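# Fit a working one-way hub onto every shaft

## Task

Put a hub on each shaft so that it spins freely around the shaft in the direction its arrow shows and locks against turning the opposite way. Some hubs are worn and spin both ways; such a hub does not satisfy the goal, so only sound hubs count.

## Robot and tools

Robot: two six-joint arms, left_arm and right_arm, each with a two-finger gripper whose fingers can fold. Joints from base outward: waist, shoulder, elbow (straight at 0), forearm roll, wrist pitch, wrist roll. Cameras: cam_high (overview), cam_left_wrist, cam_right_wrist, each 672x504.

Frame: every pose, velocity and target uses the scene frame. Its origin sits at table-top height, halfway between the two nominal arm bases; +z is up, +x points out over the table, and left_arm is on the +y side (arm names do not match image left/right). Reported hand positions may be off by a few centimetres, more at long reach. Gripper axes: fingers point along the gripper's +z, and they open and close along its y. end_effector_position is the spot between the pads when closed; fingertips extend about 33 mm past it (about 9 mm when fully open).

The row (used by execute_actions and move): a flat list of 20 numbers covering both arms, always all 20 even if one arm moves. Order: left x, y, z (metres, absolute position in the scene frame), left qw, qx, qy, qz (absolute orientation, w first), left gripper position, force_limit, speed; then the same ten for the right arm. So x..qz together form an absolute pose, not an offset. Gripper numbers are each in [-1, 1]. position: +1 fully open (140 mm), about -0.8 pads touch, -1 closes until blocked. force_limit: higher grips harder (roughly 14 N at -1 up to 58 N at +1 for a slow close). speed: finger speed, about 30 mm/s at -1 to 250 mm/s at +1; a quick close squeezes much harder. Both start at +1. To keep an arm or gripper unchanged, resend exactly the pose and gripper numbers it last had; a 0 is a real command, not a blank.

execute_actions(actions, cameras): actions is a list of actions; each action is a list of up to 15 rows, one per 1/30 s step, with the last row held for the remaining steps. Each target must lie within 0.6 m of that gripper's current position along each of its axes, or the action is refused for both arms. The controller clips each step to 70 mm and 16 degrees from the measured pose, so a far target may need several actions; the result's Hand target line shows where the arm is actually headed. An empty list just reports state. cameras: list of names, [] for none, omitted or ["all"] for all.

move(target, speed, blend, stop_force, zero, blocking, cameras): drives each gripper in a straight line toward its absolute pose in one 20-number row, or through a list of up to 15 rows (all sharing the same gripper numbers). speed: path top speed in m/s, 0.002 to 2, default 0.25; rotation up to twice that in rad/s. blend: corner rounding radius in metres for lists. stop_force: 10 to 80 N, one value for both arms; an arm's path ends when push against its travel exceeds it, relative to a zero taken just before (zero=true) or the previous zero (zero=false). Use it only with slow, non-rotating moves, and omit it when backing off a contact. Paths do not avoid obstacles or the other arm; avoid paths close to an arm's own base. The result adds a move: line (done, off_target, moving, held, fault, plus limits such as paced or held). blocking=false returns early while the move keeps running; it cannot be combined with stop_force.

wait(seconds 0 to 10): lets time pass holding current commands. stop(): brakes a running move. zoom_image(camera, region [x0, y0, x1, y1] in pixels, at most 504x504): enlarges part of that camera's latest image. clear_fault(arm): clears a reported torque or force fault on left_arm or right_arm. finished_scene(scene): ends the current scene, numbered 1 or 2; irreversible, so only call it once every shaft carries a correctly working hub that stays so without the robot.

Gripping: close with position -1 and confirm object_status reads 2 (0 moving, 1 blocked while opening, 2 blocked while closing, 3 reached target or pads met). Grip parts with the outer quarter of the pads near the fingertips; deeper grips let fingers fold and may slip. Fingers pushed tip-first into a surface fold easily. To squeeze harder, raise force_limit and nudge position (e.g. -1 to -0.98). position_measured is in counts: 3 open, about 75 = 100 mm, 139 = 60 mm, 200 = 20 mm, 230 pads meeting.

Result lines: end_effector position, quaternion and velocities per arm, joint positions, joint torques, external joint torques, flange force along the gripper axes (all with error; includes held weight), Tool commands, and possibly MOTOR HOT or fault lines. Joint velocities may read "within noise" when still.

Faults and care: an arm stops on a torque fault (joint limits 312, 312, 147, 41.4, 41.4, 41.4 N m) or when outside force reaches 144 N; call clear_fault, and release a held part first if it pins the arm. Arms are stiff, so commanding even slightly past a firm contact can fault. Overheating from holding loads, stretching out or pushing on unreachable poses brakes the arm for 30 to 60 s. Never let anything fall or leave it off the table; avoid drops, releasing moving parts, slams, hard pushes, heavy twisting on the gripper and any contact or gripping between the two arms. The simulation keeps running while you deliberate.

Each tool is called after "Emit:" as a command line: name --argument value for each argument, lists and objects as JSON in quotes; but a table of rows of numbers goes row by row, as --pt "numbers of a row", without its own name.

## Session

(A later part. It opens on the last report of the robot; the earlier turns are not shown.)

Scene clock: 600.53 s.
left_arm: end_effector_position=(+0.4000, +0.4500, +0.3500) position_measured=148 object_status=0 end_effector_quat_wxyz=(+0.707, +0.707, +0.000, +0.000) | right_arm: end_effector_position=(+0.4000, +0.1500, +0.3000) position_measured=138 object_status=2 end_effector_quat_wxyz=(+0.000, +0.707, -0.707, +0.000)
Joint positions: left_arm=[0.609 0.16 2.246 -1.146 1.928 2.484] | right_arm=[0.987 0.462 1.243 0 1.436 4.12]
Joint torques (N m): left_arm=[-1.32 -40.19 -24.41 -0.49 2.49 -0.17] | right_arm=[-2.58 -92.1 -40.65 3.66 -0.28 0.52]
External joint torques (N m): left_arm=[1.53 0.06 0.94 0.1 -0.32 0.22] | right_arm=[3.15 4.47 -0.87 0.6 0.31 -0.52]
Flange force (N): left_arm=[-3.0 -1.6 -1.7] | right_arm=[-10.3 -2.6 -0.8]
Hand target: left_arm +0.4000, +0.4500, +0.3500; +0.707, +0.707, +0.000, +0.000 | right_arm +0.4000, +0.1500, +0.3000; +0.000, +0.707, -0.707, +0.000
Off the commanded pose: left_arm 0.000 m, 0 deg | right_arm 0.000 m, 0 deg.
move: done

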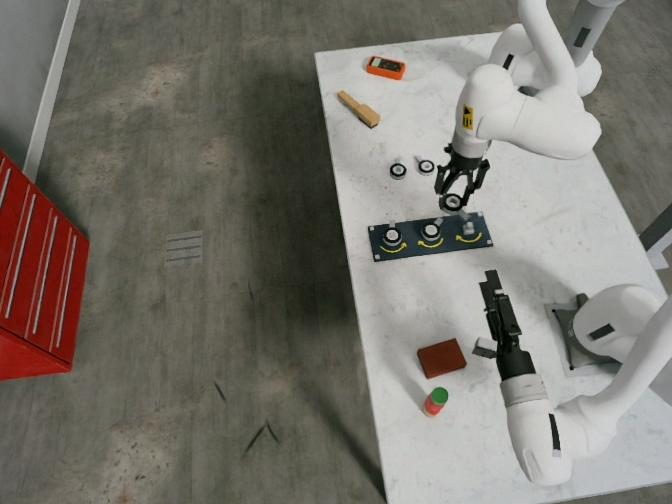

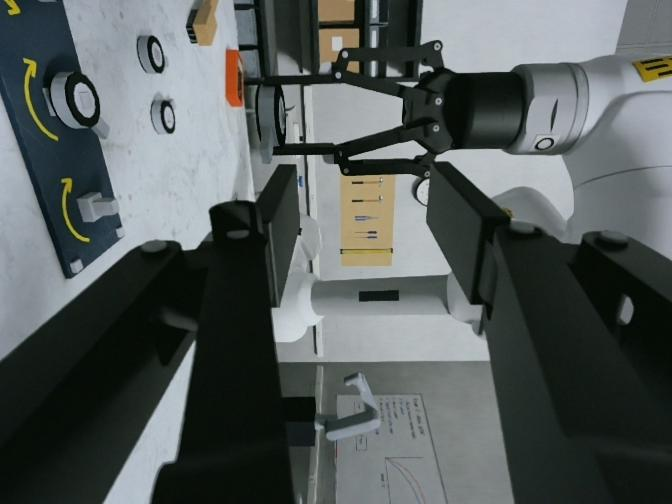

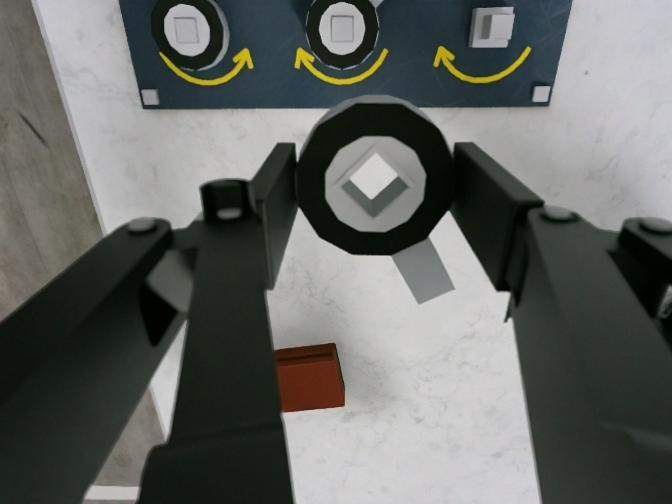

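Emit:
zoom_image --camera "cam_left_wrist" --region '[230, 60, 350, 180]'

Scaled by 4.200 from the camera's 672x504 image, which has a finer 960x720 frame.

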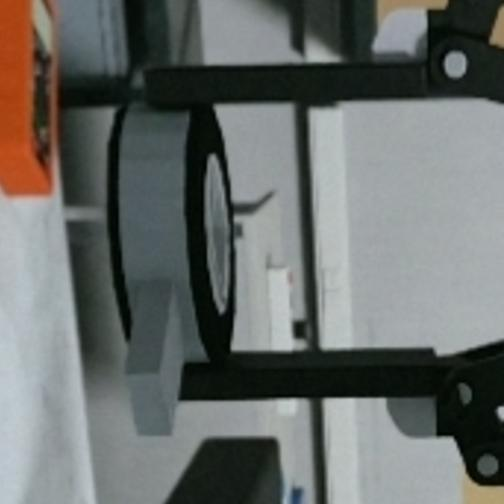

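Emit:
move --target '[0.40,0.30,0.275,0.7071,0.7071,0,0,-0.15,-0.1,-0.5,0.40,0.15,0.30,0,0.5075,-0.8616,0,-1,-0.1,-1]' --speed 0.2 --cameras '["cam_left_wrist","cam_right_wrist"]'

Scene clock: 631.60 s.
left_arm: end_effector_position=(+0.4000, +0.3000, +0.2750) position_measured=148 object_status=3 end_effector_quat_wxyz=(+0.707, +0.707, +0.000, +0.000) | right_arm: end_effector_position=(+0.4001, +0.1499, +0.3000) position_measured=138 object_status=2 end_effector_quat_wxyz=(+0.000, -0.507, +0.862, +0.000)
Joint positions: left_arm=[0.292 0.205 2.414 -1.37 1.685 2.631] | right_arm=[0.987 0.462 1.244 0 1.436 4.626]
Joint torques (N m): left_arm=[-1.69 -39.04 -16.82 -1.03 2.78 -0.2] | right_arm=[-3.05 -91.87 -40.73 3.66 -0.35 0.44]
External joint torques (N m): left_arm=[1.93 1.58 0.44 0.15 -0.39 0.24] | right_arm=[3.23 4.54 -0.72 0.6 0.38 -0.44]
Flange force (N): left_arm=[-0.2 -4.4 -4.8] | right_arm=[-10.1 2.9 -0.7]
Hand target: left_arm +0.4000, +0.3000, +0.2750; +0.707, +0.707, +0.000, +0.000 | right_arm +0.4000, +0.1500, +0.3000; +0.000, -0.508, +0.862, +0.000
Off the commanded pose: left_arm 0.000 m, 0 deg | right_arm 0.000 m, 0 deg.
move: done
Images, in order (width x height): cam_left_wrist 672x504, cam_right_wrist 672x504.

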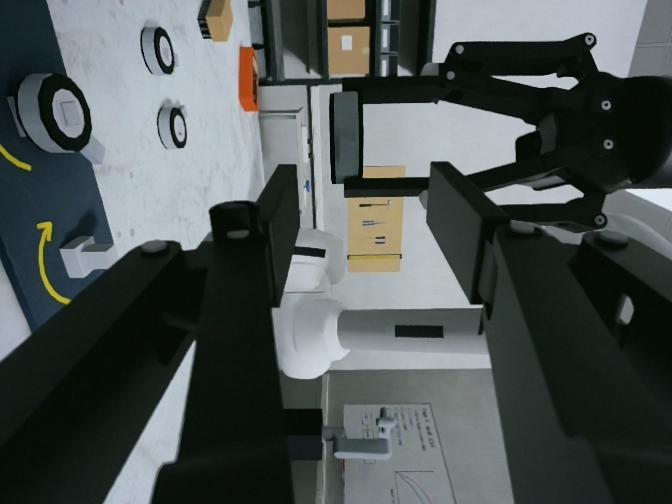

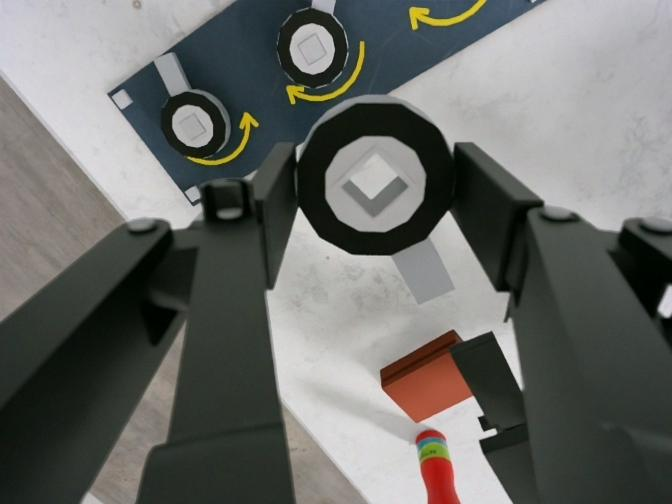

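Emit:
zoom_image --camera "cam_left_wrist" --region '[290, 70, 410, 220]'

Scaled by 3.360 from the camera's 672x504 image, which has a finer 960x720 frame.

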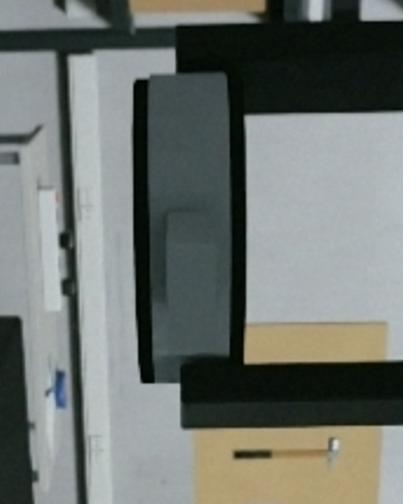

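Emit:
move --target '[0.41,0.25,0.271,0.7071,0.7071,0,0,-0.15,-0.1,-0.5,0.40,0.15,0.30,0,0.5075,-0.8616,0,-1,-0.1,-1]' --speed 0.1 --cameras '["cam_left_wrist","cam_right_wrist"]'

Emit:
zoom_image --camera "cam_left_wrist" --region '[270, 60, 450, 260]'

Scene clock: 680.33 s.
left_arm: end_effector_position=(+0.4100, +0.2500, +0.2710) position_measured=148 object_status=3 end_effector_quat_wxyz=(+0.707, +0.707, +0.000, +0.000) | right_arm: end_effector_position=(+0.4000, +0.1500, +0.3000) position_measured=138 object_status=2 end_effector_quat_wxyz=(+0.000, -0.508, +0.862, +0.000)
Joint positions: left_arm=[0.166 0.21 2.421 -1.48 1.622 2.634] | right_arm=[0.987 0.462 1.243 0 1.436 4.626]
Joint torques (N m): left_arm=[-2.34 -38.8 -16.73 -1.28 2.86 -0.18] | right_arm=[-2.6 -92.04 -40.75 3.66 -0.38 0.49]
External joint torques (N m): left_arm=[2.55 1.19 0.64 0.17 -0.47 0.23] | right_arm=[2.94 4.62 -0.74 0.61 0.42 -0.49]
Flange force (N): left_arm=[-0.5 -3.6 -6.1] | right_arm=[-10.3 2.5 -0.7]
Hand target: left_arm +0.4100, +0.2500, +0.2710; +0.707, +0.707, +0.000, +0.000 | right_arm +0.4000, +0.1500, +0.3000; +0.000, -0.508, +0.862, +0.000
Off the commanded pose: left_arm 0.000 m, 0 deg | right_arm 0.000 m, 0 deg.
move: done
Images, in order (width x height): cam_left_wrist 672x504, cam_right_wrist 672x504.

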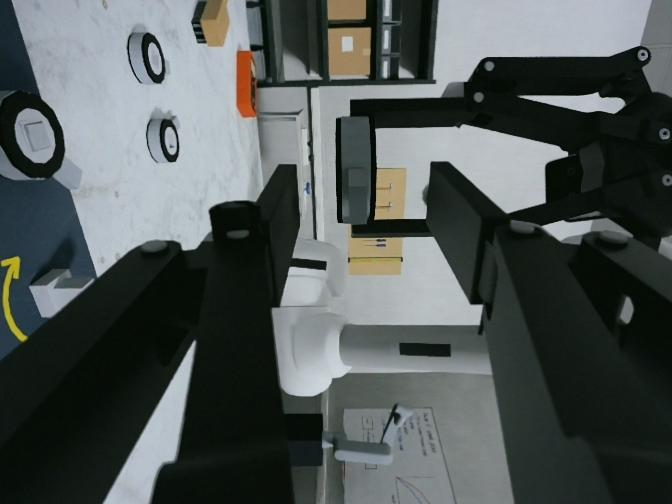

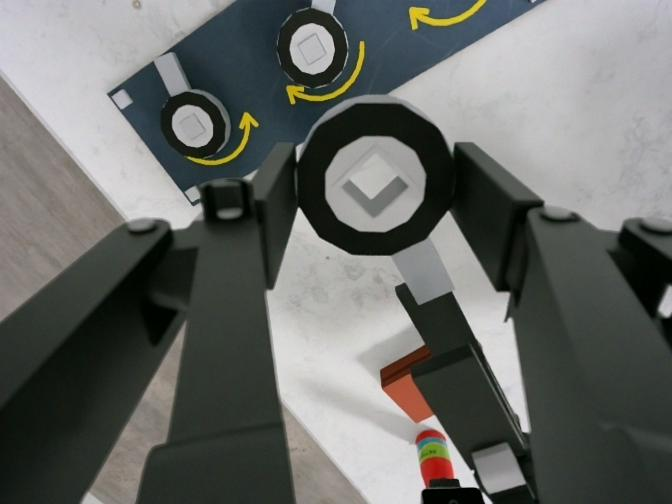

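Scaled by 2.520 from the camera's 672x504 image, which has a finer 960x720 frame.

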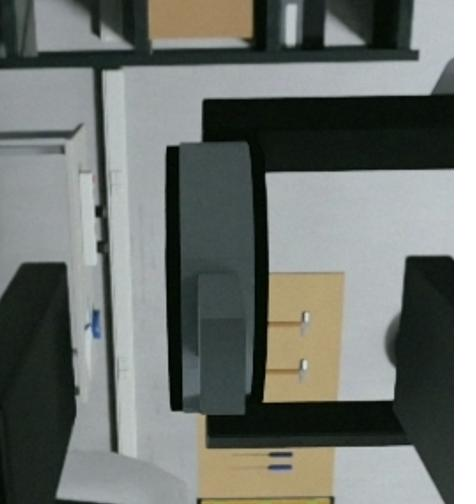

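Emit:
zoom_image --camera "cam_right_wrist" --region '[370, 220, 500, 350]'

Emit:
zoom_image --camera "cam_left_wrist" --region '[240, 130, 340, 330]'

Scaled by 3.877 from the camera's 672x504 image, which has a finer 960x720 frame.

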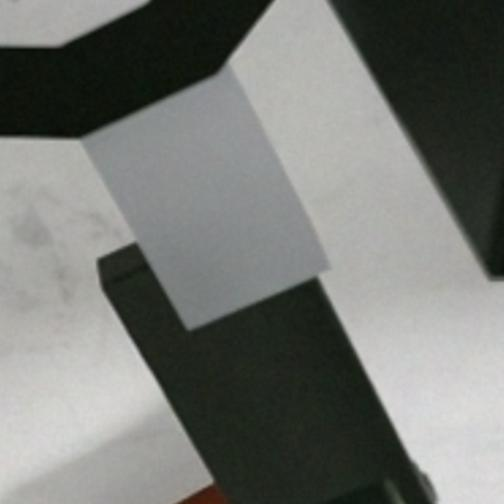

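Scaled by 2.520 from the camera's 672x504 image, which has a finer 960x720 frame.

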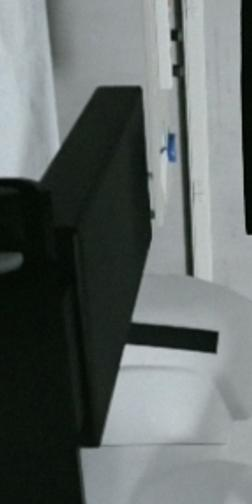

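Emit:
move --target '[0.406,0.222,0.2695,0.7071,0.7071,0,0,-0.15,-0.1,-0.5,0.40,0.15,0.30,0,0.5075,-0.8616,0,-1,-0.1,-1]' --speed 0.05 --stop_force 12 --cameras '["cam_left_wrist","cam_right_wrist"]'

Emit:
zoom_image --camera "cam_left_wrist" --region '[270, 100, 470, 300]'

Emit:
zoom_image --camera "cam_right_wrist" --region '[370, 220, 500, 350]'

Scene clock: 738.30 s.
left_arm: end_effector_position=(+0.4060, +0.2220, +0.2695) position_measured=148 object_status=3 end_effector_quat_wxyz=(+0.707, +0.707, +0.000, +0.000) | right_arm: end_effector_position=(+0.4000, +0.1500, +0.3000) position_measured=138 object_status=2 end_effector_quat_wxyz=(+0.000, -0.508, +0.862, +0.000)
Joint positions: left_arm=[0.096 0.203 2.437 -1.54 1.587 2.641] | right_arm=[0.987 0.462 1.243 0 1.436 4.626]
Joint torques (N m): left_arm=[-1.47 -37.47 -16.26 -1.28 2.71 -0.26] | right_arm=[-3.12 -92.13 -40.57 3.67 -0.39 0.5]
External joint torques (N m): left_arm=[1.64 0.5 0.2 0.04 -0.31 0.3] | right_arm=[3.07 4.88 -0.86 0.59 0.42 -0.5]
Flange force (N): left_arm=[-0.1 -2.0 -3.9] | right_arm=[-11.0 2.6 -0.9]
Hand target: left_arm +0.4060, +0.2220, +0.2695; +0.707, +0.707, +0.000, +0.000 | right_arm +0.4000, +0.1500, +0.3000; +0.000, -0.508, +0.862, +0.000
Off the commanded pose: left_arm 0.000 m, 0 deg | right_arm 0.000 m, 0 deg.
move: done
Images, in order (width x height): cam_left_wrist 672x504, cam_right_wrist 672x504.

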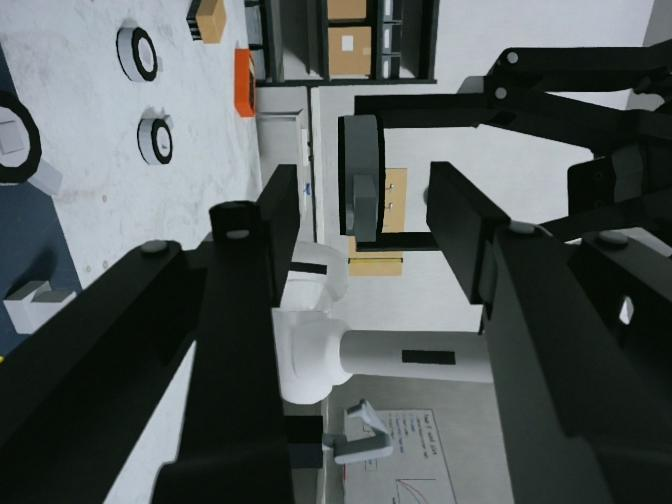

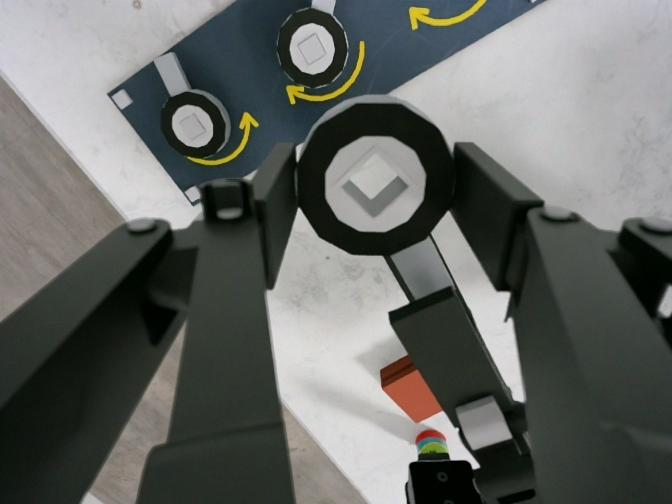

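Scaled by 2.520 from the camera's 672x504 image, which has a finer 960x720 frame.

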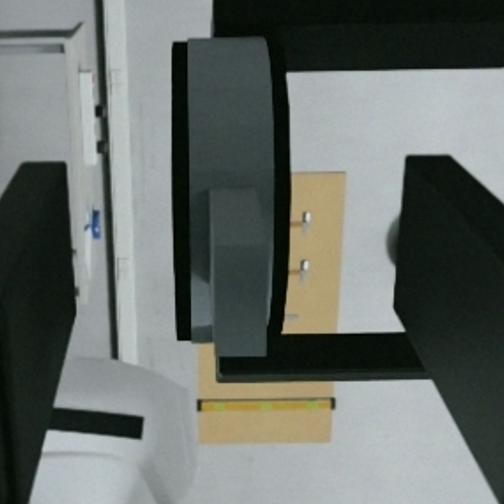

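Scaled by 3.877 from the camera's 672x504 image, which has a finer 960x720 frame.

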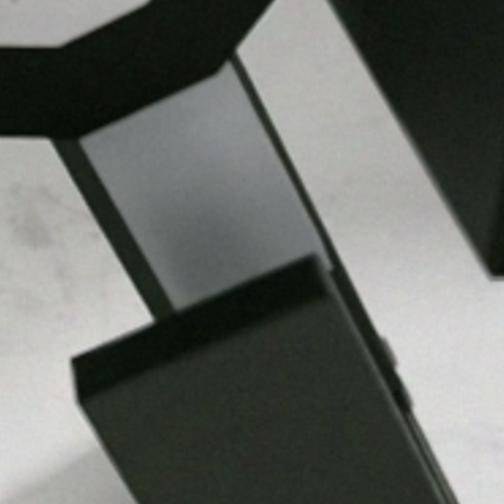

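Emit:
move --pt "0.4055 0.217 0.2697 0.7071 0.7071 0 0 -0.15 -0.1 -0.5 0.40 0.15 0.30 0 0.5075 -0.8616 0 -1 -0.1 -1" --pt "0.4055 0.217 0.2697 0.7071 0.7071 0 0 -1 -0.1 -1 0.40 0.15 0.30 0 0.5075 -0.8616 0 -1 -0.1 -1" --speed 0.04 --cameras '["cam_left_wrist","cam_right_wrist"]'

Scene clock: 756.10 s.
left_arm: end_effector_position=(+0.4055, +0.2170, +0.2697) position_measured=219 object_status=0 end_effector_quat_wxyz=(+0.707, +0.707, +0.000, +0.000) | right_arm: end_effector_position=(+0.4000, +0.1500, +0.3000) position_measured=138 object_status=2 end_effector_quat_wxyz=(+0.000, -0.508, +0.862, +0.000)
Joint positions: left_arm=[0.084 0.202 2.439 -1.551 1.581 2.64] | right_arm=[0.987 0.462 1.243 0 1.436 4.626]
Joint torques (N m): left_arm=[-1.31 -37.26 -16.16 -1.13 2.24 -0.35] | right_arm=[-2.49 -92.71 -41.38 3.65 -0.46 0.52]
External joint torques (N m): left_arm=[1.44 0.7 0.11 -0.13 0.16 0.39] | right_arm=[2.84 5.07 -0.17 0.62 0.5 -0.52]
Flange force (N): left_arm=[0.3 -2.6 -3.6] | right_arm=[-9.6 2.4 0.1]
Hand target: left_arm +0.4055, +0.2170, +0.2697; +0.707, +0.707, +0.000, +0.000 | right_arm +0.4000, +0.1500, +0.3000; +0.000, -0.508, +0.862, +0.000
Off the commanded pose: left_arm 0.000 m, 0 deg | right_arm 0.000 m, 0 deg.
move: done
Images, in order (width x height): cam_left_wrist 672x504, cam_right_wrist 672x504.

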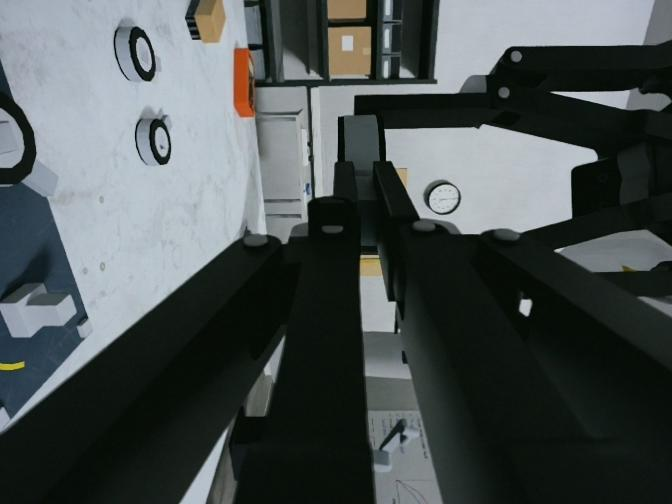

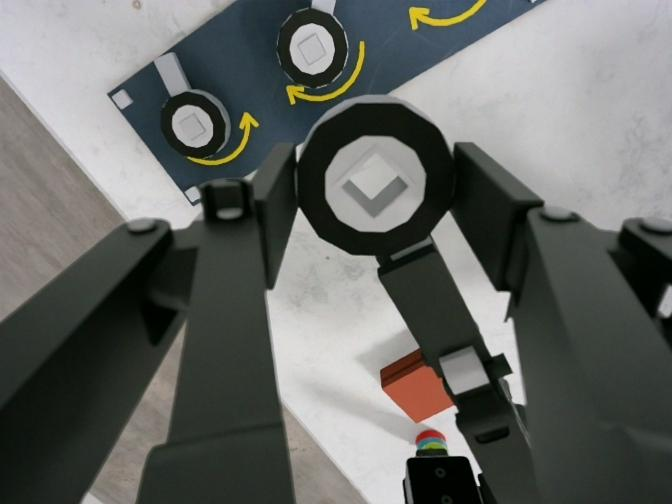

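Emit:
move --target '[0.4055,0.217,0.2697,0.7071,0.7071,0,0,-0.98,0.0,-1,0.40,0.15,0.30,0,0.5075,-0.8616,0,-1,-0.1,-1]' --cameras '[]'

Scene clock: 761.20 s.
left_arm: end_effector_position=(+0.4055, +0.2170, +0.2697) position_measured=220 object_status=2 end_effector_quat_wxyz=(+0.707, +0.707, +0.000, +0.000) | right_arm: end_effector_position=(+0.4000, +0.1500, +0.3000) position_measured=138 object_status=2 end_effector_quat_wxyz=(+0.000, -0.508, +0.862, +0.000)
Joint positions: left_arm=[0.084 0.202 2.439 -1.551 1.581 2.64] | right_arm=[0.987 0.462 1.243 0 1.436 4.626]
Joint torques (N m): left_arm=[-1.89 -37.16 -16.35 -1.41 2.53 -0.4] | right_arm=[-2.05 -92.54 -41.21 3.93 -0.76 0.47]
External joint torques (N m): left_arm=[2 0.67 0.3 0.14 -0.13 0.44] | right_arm=[2.47 5.15 -0.24 0.34 0.8 -0.47]
Flange force (N): left_arm=[-0.1 -2.8 -5.3] | right_arm=[-10.2 1.9 -0.5]
Hand target: left_arm +0.4055, +0.2170, +0.2697; +0.707, +0.707, +0.000, +0.000 | right_arm +0.4000, +0.1500, +0.3000; +0.000, -0.508, +0.862, +0.000
Off the commanded pose: left_arm 0.000 m, 0 deg | right_arm 0.000 m, 0 deg.
move: done
No camera images: "cameras" was empty.

Emit:
move --pt "0.4055 0.217 0.2697 0.7071 0.7071 0 0 -0.98 0.0 -1 0.40 0.15 0.30 0 0.5075 -0.8616 0 0.12 -0.1 -0.7" --pt "0.4055 0.217 0.2697 0.7071 0.7071 0 0 -0.98 0.0 -1 0.40 0.15 0.43 0 0.5075 -0.8616 0 0.12 -0.1 -0.7" --speed 0.1 --cameras '["cam_left_wrist","cam_right_wrist"]'

Scene clock: 779.33 s.
left_arm: end_effector_position=(+0.4055, +0.2170, +0.2697) position_measured=220 object_status=2 end_effector_quat_wxyz=(+0.707, +0.707, +0.000, +0.000) | right_arm: end_effector_position=(+0.4000, +0.1500, +0.4300) position_measured=114 object_status=3 end_effector_quat_wxyz=(+0.000, -0.508, +0.862, +0.000)
Joint positions: left_arm=[0.084 0.202 2.439 -1.551 1.581 2.64] | right_arm=[0.987 0.457 1.017 0 1.667 4.626]
Joint torques (N m): left_arm=[-1.34 -38.22 -17.2 -1.91 3.93 -0.25] | right_arm=[-3.11 -89.49 -39.16 3.64 -0.12 0.5]
External joint torques (N m): left_arm=[1.49 1.54 1.11 0.64 -1.52 0.3] | right_arm=[3.18 2.39 -2.4 0.62 0.16 -0.5]
Flange force (N): left_arm=[-0.4 -4.9 -3.3] | right_arm=[-11.7 2.7 -5.7]
Hand target: left_arm +0.4055, +0.2170, +0.2697; +0.707, +0.707, +0.000, +0.000 | right_arm +0.4000, +0.1500, +0.4300; +0.000, -0.508, +0.862, +0.000
Off the commanded pose: left_arm 0.000 m, 0 deg | right_arm 0.000 m, 0 deg.
move: done
Images, in order (width x height): cam_left_wrist 672x504, cam_right_wrist 672x504.

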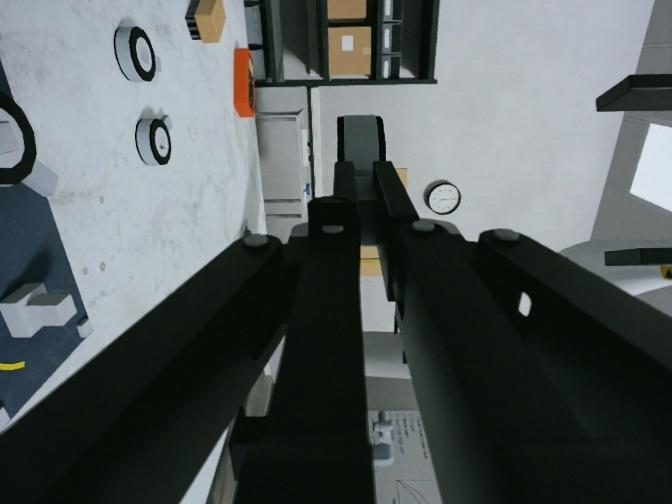

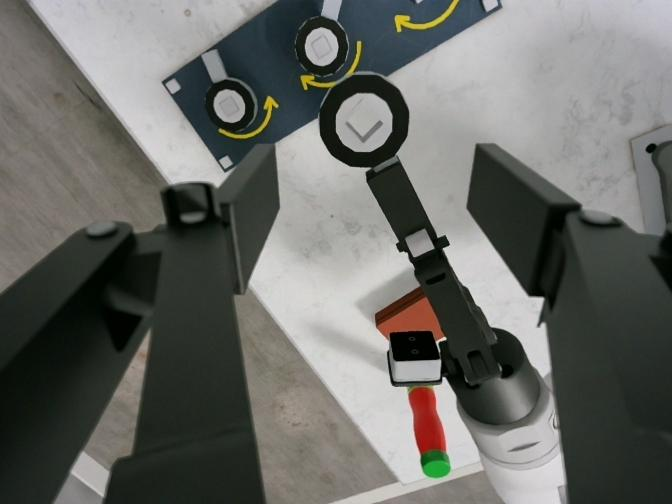

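Emit:
move --pt "0.4055 0.217 0.2697 0.5 0.5 0.5 -0.5 -0.98 0.0 -1 0.40 0.15 0.43 0 0.5075 -0.8616 0 0.12 -0.1 -0.7" --pt "0.4055 0.217 0.2697 0 0 0.7071 -0.7071 -0.98 0.0 -1 0.40 0.15 0.43 0 0.5075 -0.8616 0 0.12 -0.1 -0.7" --speed 0.35 --cameras '["cam_left_wrist","cam_right_wrist"]'

Scene clock: 790.10 s.
left_arm: end_effector_position=(+0.4055, +0.2170, +0.2697) position_measured=220 object_status=2 end_effector_quat_wxyz=(+0.000, +0.000, +0.707, -0.707) | right_arm: end_effector_position=(+0.4000, +0.1500, +0.4300) position_measured=114 object_status=3 end_effector_quat_wxyz=(+0.000, -0.508, +0.862, +0.000)
Joint positions: left_arm=[0.084 0.202 2.439 -1.551 1.581 -0.501] | right_arm=[0.987 0.457 1.017 0 1.667 4.626]
Joint torques (N m): left_arm=[-1.42 -38.79 -17.24 -1.93 3.92 -0.12] | right_arm=[-2.76 -89.54 -39.09 3.64 -0.37 0.48]
External joint torques (N m): left_arm=[1.55 2.21 1.32 0.67 -1.52 0.07] | right_arm=[3.25 2.36 -2.53 0.65 0.41 -0.48]
Flange force (N): left_arm=[-0.2 5.8 -3.6] | right_arm=[-12.3 2.8 -6.4]
Hand target: left_arm +0.4055, +0.2170, +0.2697; +0.000, +0.000, +0.707, -0.707 | right_arm +0.4000, +0.1500, +0.4300; +0.000, -0.508, +0.862, +0.000
Off the commanded pose: left_arm 0.000 m, 0 deg | right_arm 0.000 m, 0 deg.
move: done
Images, in order (width x height): cam_left_wrist 672x504, cam_right_wrist 672x504.

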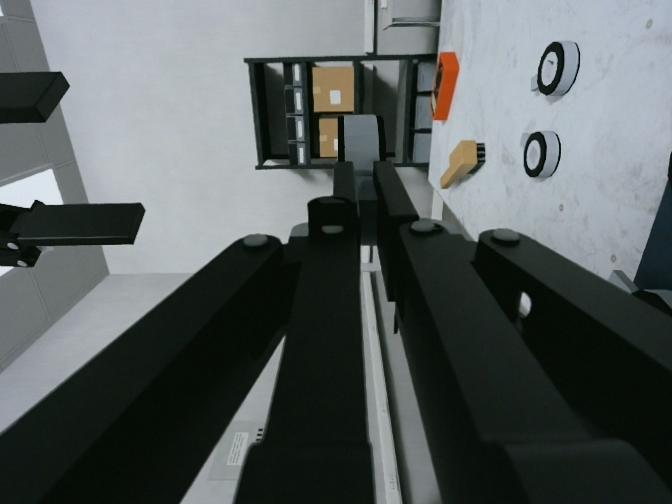

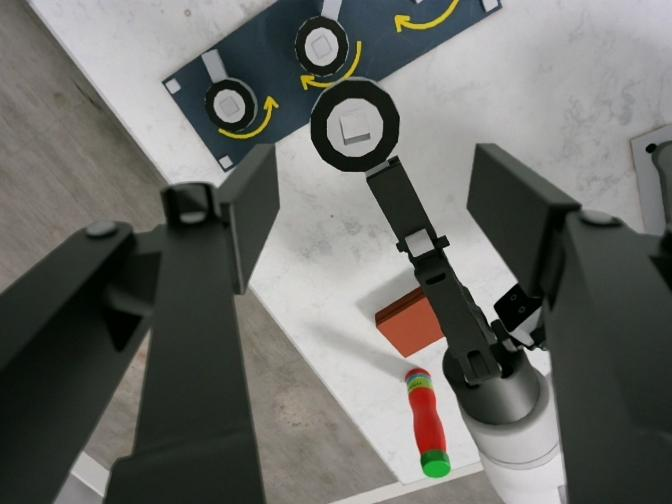

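Emit:
move --pt "0.4055 0.217 0.2697 0 0 0.7071 -0.7071 -0.98 0.0 -1 0.407 0.1505 0.35 0 0.5075 -0.8616 0 0.12 -0.1 -0.7" --speed 0.15 --cameras '["cam_left_wrist","cam_right_wrist"]'

Emit:
zoom_image --camera "cam_left_wrist" --region '[290, 90, 440, 210]'

Scene clock: 805.87 s.
left_arm: end_effector_position=(+0.4055, +0.2170, +0.2697) position_measured=220 object_status=2 end_effector_quat_wxyz=(+0.000, +0.000, +0.707, -0.707) | right_arm: end_effector_position=(+0.4070, +0.1505, +0.3501) position_measured=114 object_status=3 end_effector_quat_wxyz=(+0.000, -0.508, +0.862, +0.000)
Joint positions: left_arm=[0.084 0.202 2.439 -1.551 1.581 -0.501] | right_arm=[0.981 0.461 1.155 0 1.526 4.619]
Joint torques (N m): left_arm=[-1.62 -38.77 -17.19 -1.94 3.83 -0.35] | right_arm=[-2.54 -89.56 -39.67 3.74 -0.59 0.48]
External joint torques (N m): left_arm=[1.79 2.09 1.27 0.68 -1.43 0.3] | right_arm=[2.97 1.72 -2.19 0.57 0.62 -0.48]
Flange force (N): left_arm=[0.0 6.2 -4.4] | right_arm=[-9.6 2.5 -4.6]
Hand target: left_arm +0.4055, +0.2170, +0.2697; +0.000, +0.000, +0.707, -0.707 | right_arm +0.4070, +0.1505, +0.3500; +0.000, -0.508, +0.862, +0.000
Off the commanded pose: left_arm 0.000 m, 0 deg | right_arm 0.000 m, 0 deg.
move: done
Images, in order (width x height): cam_left_wrist 672x504, cam_right_wrist 672x504.

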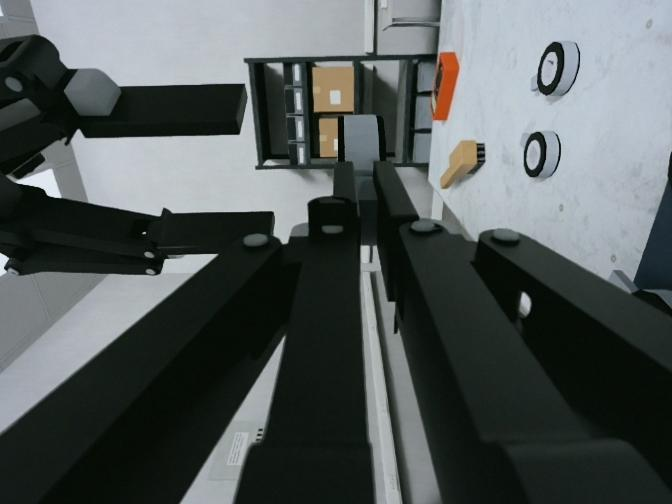

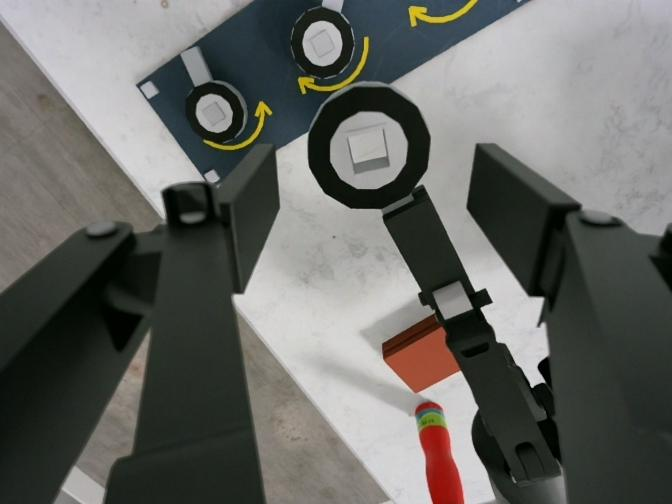

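Scaled by 3.360 from the camera's 672x504 image, which has a finer 960x720 frame.

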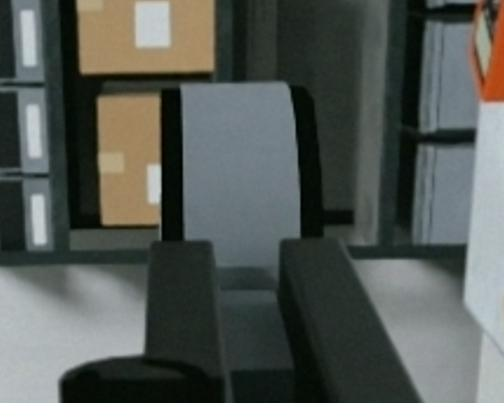

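Emit:
move --pt "0.4055 0.217 0.2697 0 0 0.7071 -0.7071 -0.98 0.0 -1 0.4055 0.1503 0.30 0 0.5075 -0.8616 0 0.12 -0.1 -0.7" --pt "0.4055 0.217 0.2697 0 0 0.7071 -0.7071 -0.98 0.0 -1 0.4055 0.1503 0.30 0 0.5075 -0.8616 0 -1 -0.1 -1" --speed 0.08 --cameras '["cam_left_wrist","cam_right_wrist"]'

Scene clock: 816.33 s.
left_arm: end_effector_position=(+0.4055, +0.2170, +0.2697) position_measured=220 object_status=2 end_effector_quat_wxyz=(+0.000, +0.000, +0.707, -0.707) | right_arm: end_effector_position=(+0.4055, +0.1503, +0.3000) position_measured=139 object_status=2 end_effector_quat_wxyz=(+0.000, -0.508, +0.862, +0.000)
Joint positions: left_arm=[0.084 0.202 2.439 -1.551 1.581 -0.501] | right_arm=[0.982 0.467 1.236 0 1.439 4.621]
Joint torques (N m): left_arm=[-4.09 -39.29 -24.41 -6.47 3.49 -0.2] | right_arm=[12.9 -85.3 -39.25 10.1 -2.83 0.18]
External joint torques (N m): left_arm=[4.35 2.17 8.47 5.21 -1.07 0.16] | right_arm=[-12.48 -2.6 -2.22 -5.83 2.86 -0.18]
Flange force (N): left_arm=[12.8 9.8 -20.0] | right_arm=[-2.3 -15.3 -8.7]
Hand target: left_arm +0.4055, +0.2170, +0.2697; +0.000, +0.000, +0.707, -0.707 | right_arm +0.4055, +0.1503, +0.3000; +0.000, -0.508, +0.862, +0.000
Off the commanded pose: left_arm 0.000 m, 0 deg | right_arm 0.000 m, 0 deg.
move: done
Images, in order (width x height): cam_left_wrist 672x504, cam_right_wrist 672x504.

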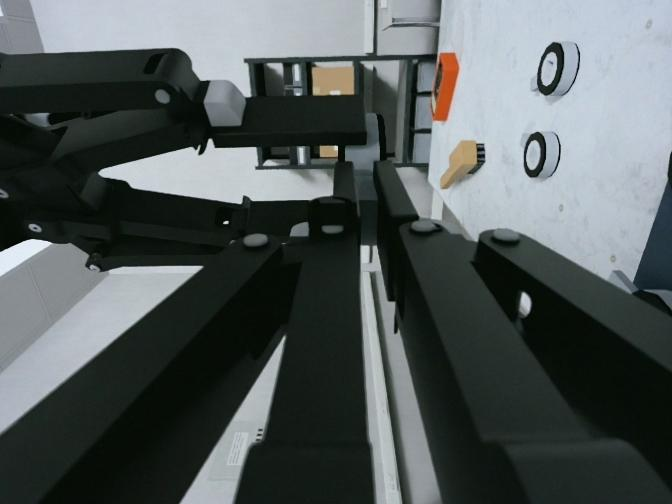

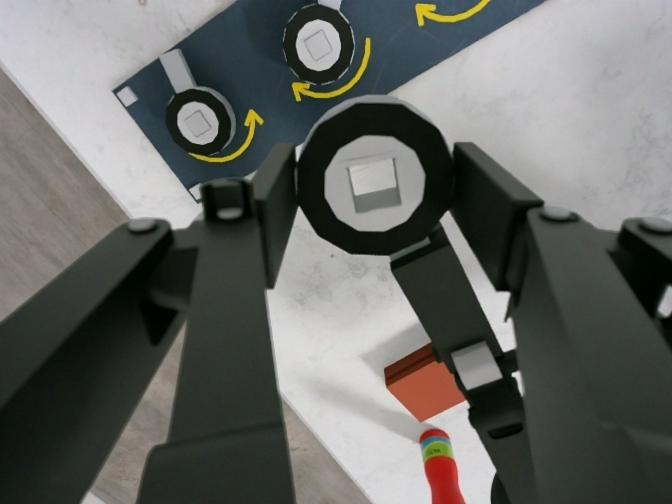

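Emit:
move --pt "0.4055 0.217 0.2697 0 0 0.7071 -0.7071 -0.15 0.0 -0.6 0.4055 0.1503 0.30 0 0.5075 -0.8616 0 -1 -0.1 -1" --pt "0.4055 0.32 0.2697 0 0 0.7071 -0.7071 -0.15 0.0 -0.6 0.4055 0.1503 0.30 0 0.5075 -0.8616 0 -1 -0.1 -1" --speed 0.1 --cameras '["cam_left_wrist","cam_right_wrist"]'

Emit:
zoom_image --camera "cam_right_wrist" --region '[306, 120, 446, 260]'

Emit:
zoom_image --camera "cam_left_wrist" --region '[310, 60, 430, 200]'

Scene clock: 829.53 s.
left_arm: end_effector_position=(+0.4055, +0.3200, +0.2697) position_measured=148 object_status=3 end_effector_quat_wxyz=(+0.000, +0.000, +0.707, -0.707) | right_arm: end_effector_position=(+0.4055, +0.1503, +0.3000) position_measured=139 object_status=2 end_effector_quat_wxyz=(+0.000, -0.508, +0.862, +0.000)
Joint positions: left_arm=[0.336 0.23 2.396 -1.331 1.705 -0.499] | right_arm=[0.982 0.467 1.235 0 1.439 4.621]
Joint torques (N m): left_arm=[-0.64 -39.65 -16.47 -0.67 2.74 -0.26] | right_arm=[-3.14 -92.86 -40.81 3.72 -0.36 0.49]
External joint torques (N m): left_arm=[0.81 0.05 0.57 -0.11 -0.33 0.22] | right_arm=[3.38 4.9 -0.67 0.55 0.39 -0.48]
Flange force (N): left_arm=[1.4 1.1 -0.9] | right_arm=[-10.7 2.9 -0.6]
Hand target: left_arm +0.4055, +0.3200, +0.2697; +0.000, +0.000, +0.707, -0.707 | right_arm +0.4055, +0.1503, +0.3000; +0.000, -0.508, +0.862, +0.000
Off the commanded pose: left_arm 0.000 m, 0 deg | right_arm 0.000 m, 0 deg.
move: done
Images, in order (width x height): cam_left_wrist 672x504, cam_right_wrist 672x504.

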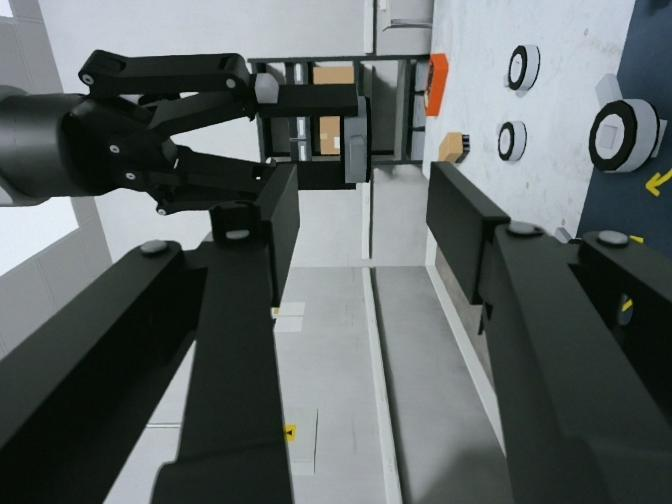

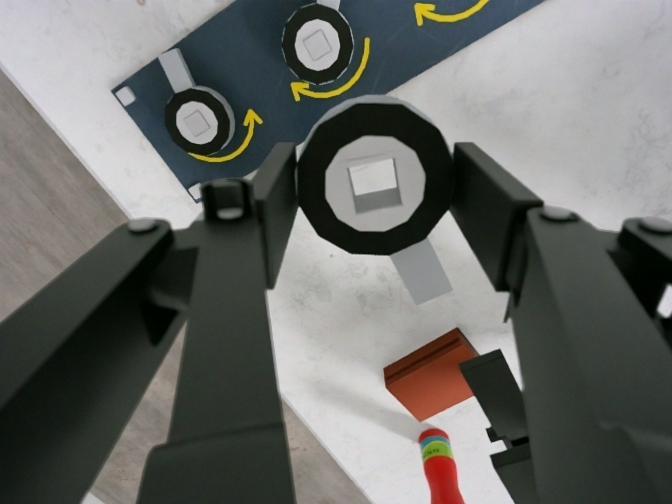

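Scaled by 3.600 from the camera's 672x504 image, which has a finer 960x720 frame.

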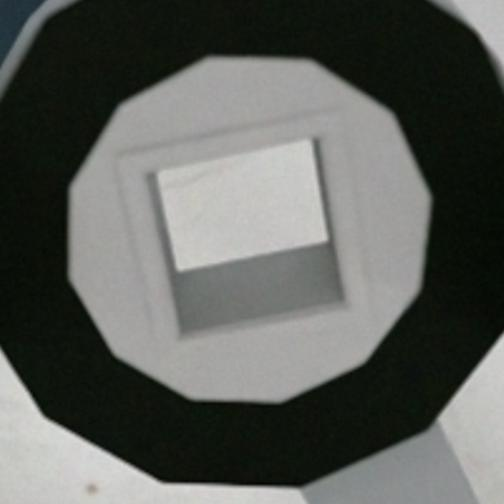

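Scaled by 3.600 from the camera's 672x504 image, which has a finer 960x720 frame.

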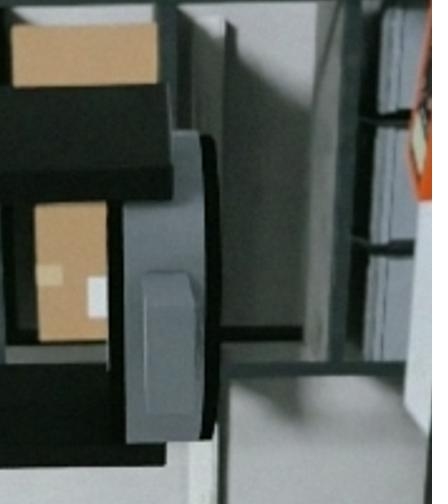

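Emit:
move --pt "0.40 0.45 0.35 0 0 0.7071 -0.7071 -0.15 0 -0.6 0.2858 0.0942 0.15 0 0.6381 -0.77 0 -1 -0.1 -1" --pt "0.40 0.45 0.35 0 0 0.7071 -0.7071 -0.15 0 -0.6 0.2858 0.0942 0.0915 0 0.6381 -0.77 0 -1 -0.1 -1" --speed '[0.2,0.1]' --cameras '["cam_right_wrist"]'

Emit:
zoom_image --camera "cam_right_wrist" --region '[326, 140, 426, 240]'

Scene clock: 857.23 s.
left_arm: end_effector_position=(+0.4000, +0.4500, +0.3500) position_measured=148 object_status=3 end_effector_quat_wxyz=(+0.000, +0.000, +0.707, -0.707) | right_arm: end_effector_position=(+0.2858, +0.0942, +0.0916) position_measured=139 object_status=2 end_effector_quat_wxyz=(+0.000, -0.638, +0.770, +0.000)
Joint positions: left_arm=[0.609 0.16 2.246 -1.146 1.928 -0.658] | right_arm=[1.075 0.417 1.71 0 1.014 4.394]
Joint torques (N m): left_arm=[-1.52 -41.09 -24.13 -0.51 2.45 -0.37] | right_arm=[-2.76 -81.84 -34.74 3.08 -0.54 0.5]
External joint torques (N m): left_arm=[1.68 1.34 0.7 0.15 -0.28 0.33] | right_arm=[3.03 4.38 -0.91 0.58 0.57 -0.5]
Flange force (N): left_arm=[1.5 3.7 -3.4] | right_arm=[-9.2 1.1 2.1]
Hand target: left_arm +0.4000, +0.4500, +0.3500; +0.000, +0.000, +0.707, -0.707 | right_arm +0.2858, +0.0942, +0.0915; +0.000, -0.638, +0.770, +0.000
Off the commanded pose: left_arm 0.000 m, 0 deg | right_arm 0.000 m, 0 deg.
move: done
Images, in order (width x height): cam_right_wrist 672x504.

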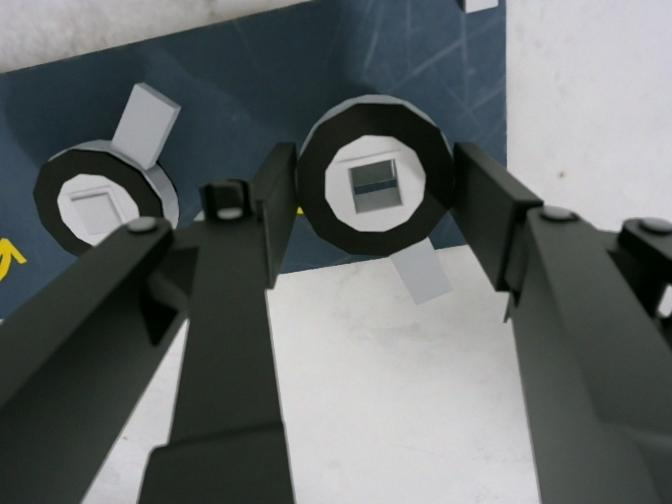

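Scaled by 5.040 from the camera's 672x504 image, which has a finer 960x720 frame.

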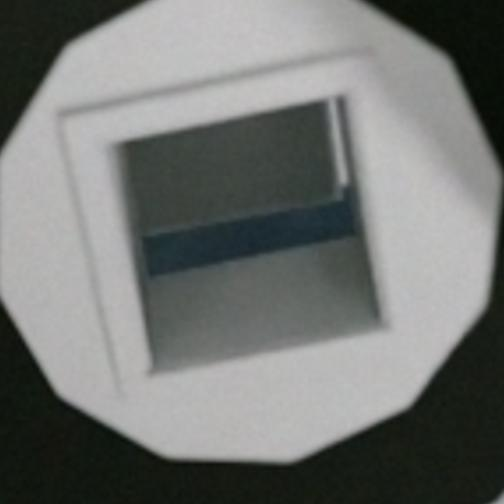

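Emit:
move --pt "0.40 0.45 0.35 0 0 0.7071 -0.7071 -0.15 0 -0.6 0.2863 0.0929 0.0905 0 0.6381 -0.77 0 -1 -0.1 -1" --speed 0.05 --cameras '["cam_right_wrist"]'

Emit:
zoom_image --camera "cam_right_wrist" --region '[326, 140, 426, 240]'

Scene clock: 880.30 s.
left_arm: end_effector_position=(+0.4000, +0.4500, +0.3500) position_measured=148 object_status=3 end_effector_quat_wxyz=(+0.000, +0.000, +0.707, -0.707) | right_arm: end_effector_position=(+0.2863, +0.0929, +0.0905) position_measured=139 object_status=2 end_effector_quat_wxyz=(+0.000, -0.638, +0.770, +0.000)
Joint positions: left_arm=[0.609 0.16 2.246 -1.146 1.928 -0.658] | right_arm=[1.074 0.417 1.713 0 1.012 4.393]
Joint torques (N m): left_arm=[-1.99 -40.57 -24.08 -0.48 2.5 -0.25] | right_arm=[-2.91 -81.29 -34.64 3.09 -0.41 0.46]
External joint torques (N m): left_arm=[2.19 0.71 0.7 0.13 -0.33 0.21] | right_arm=[3.1 4.11 -0.87 0.56 0.44 -0.46]
Flange force (N): left_arm=[2.7 2.5 -3.7] | right_arm=[-8.7 1.4 2.1]
Hand target: left_arm +0.4000, +0.4500, +0.3500; +0.000, +0.000, +0.707, -0.707 | right_arm +0.2863, +0.0929, +0.0905; +0.000, -0.638, +0.770, +0.000
Off the commanded pose: left_arm 0.000 m, 0 deg | right_arm 0.000 m, 0 deg.
move: done
Images, in order (width x height): cam_right_wrist 672x504.

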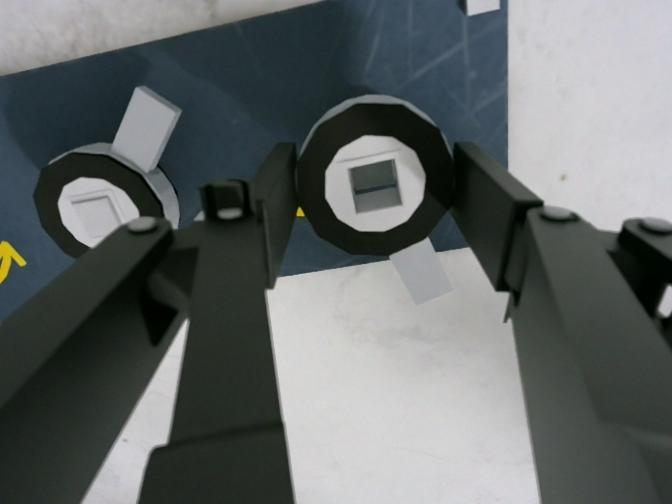

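Scaled by 5.040 from the camera's 672x504 image, which has a finer 960x720 frame.

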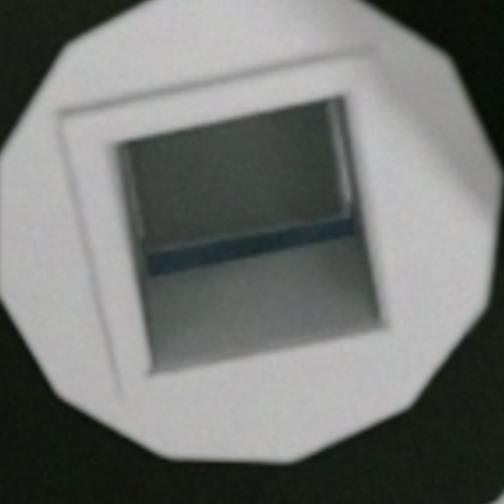

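Emit:
move --target '[0.40,0.45,0.35,0,0,0.7071,-0.7071,-0.15,0,-0.6,0.2863,0.0928,0.0625,0,0.6381,-0.77,0,-1,-0.1,-1]' --speed 0.02 --stop_force 15 --cameras '["cam_right_wrist"]'

Scene clock: 887.00 s.
left_arm: end_effector_position=(+0.4000, +0.4500, +0.3500) position_measured=148 object_status=3 end_effector_quat_wxyz=(+0.000, +0.000, +0.707, -0.707) | right_arm: end_effector_position=(+0.2863, +0.0929, +0.0630) position_measured=139 object_status=2 end_effector_quat_wxyz=(+0.000, -0.638, +0.770, +0.000)
Joint positions: left_arm=[0.609 0.16 2.246 -1.146 1.928 -0.658] | right_arm=[1.074 0.442 1.733 0 0.966 4.393]
Joint torques (N m): left_arm=[-1.66 -41.2 -24.34 -0.45 2.53 -0.21] | right_arm=[-7.02 -68.6 -31.36 1.41 -4.62 0.55]
External joint torques (N m): left_arm=[1.83 1.47 0.93 0.09 -0.37 0.17] | right_arm=[7.23 -9.98 -3.16 2.13 4.65 -0.55]
Flange force (N): left_arm=[1.7 3.7 -3.3] | right_arm=[0.1 9.6 -19.1]
Hand target: left_arm +0.4000, +0.4500, +0.3500; +0.000, +0.000, +0.707, -0.707 | right_arm +0.2863, +0.0929, +0.0630; +0.000, -0.638, +0.770, +0.000
Off the commanded pose: left_arm 0.000 m, 0 deg | right_arm 0.000 m, 0 deg.
move: contact (right_arm)
Images, in order (width x height): cam_right_wrist 672x504.

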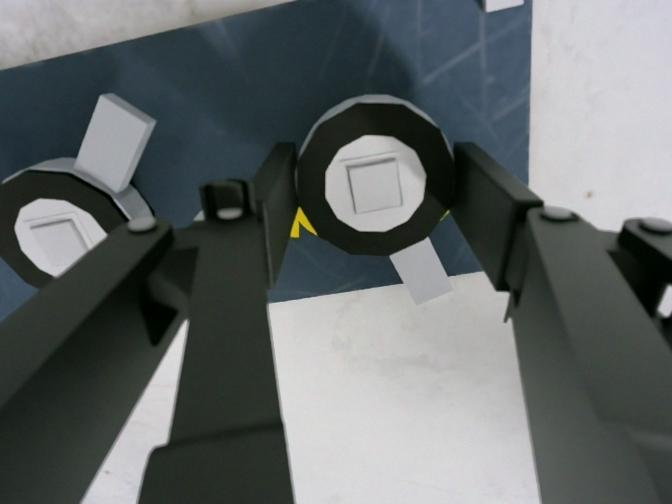

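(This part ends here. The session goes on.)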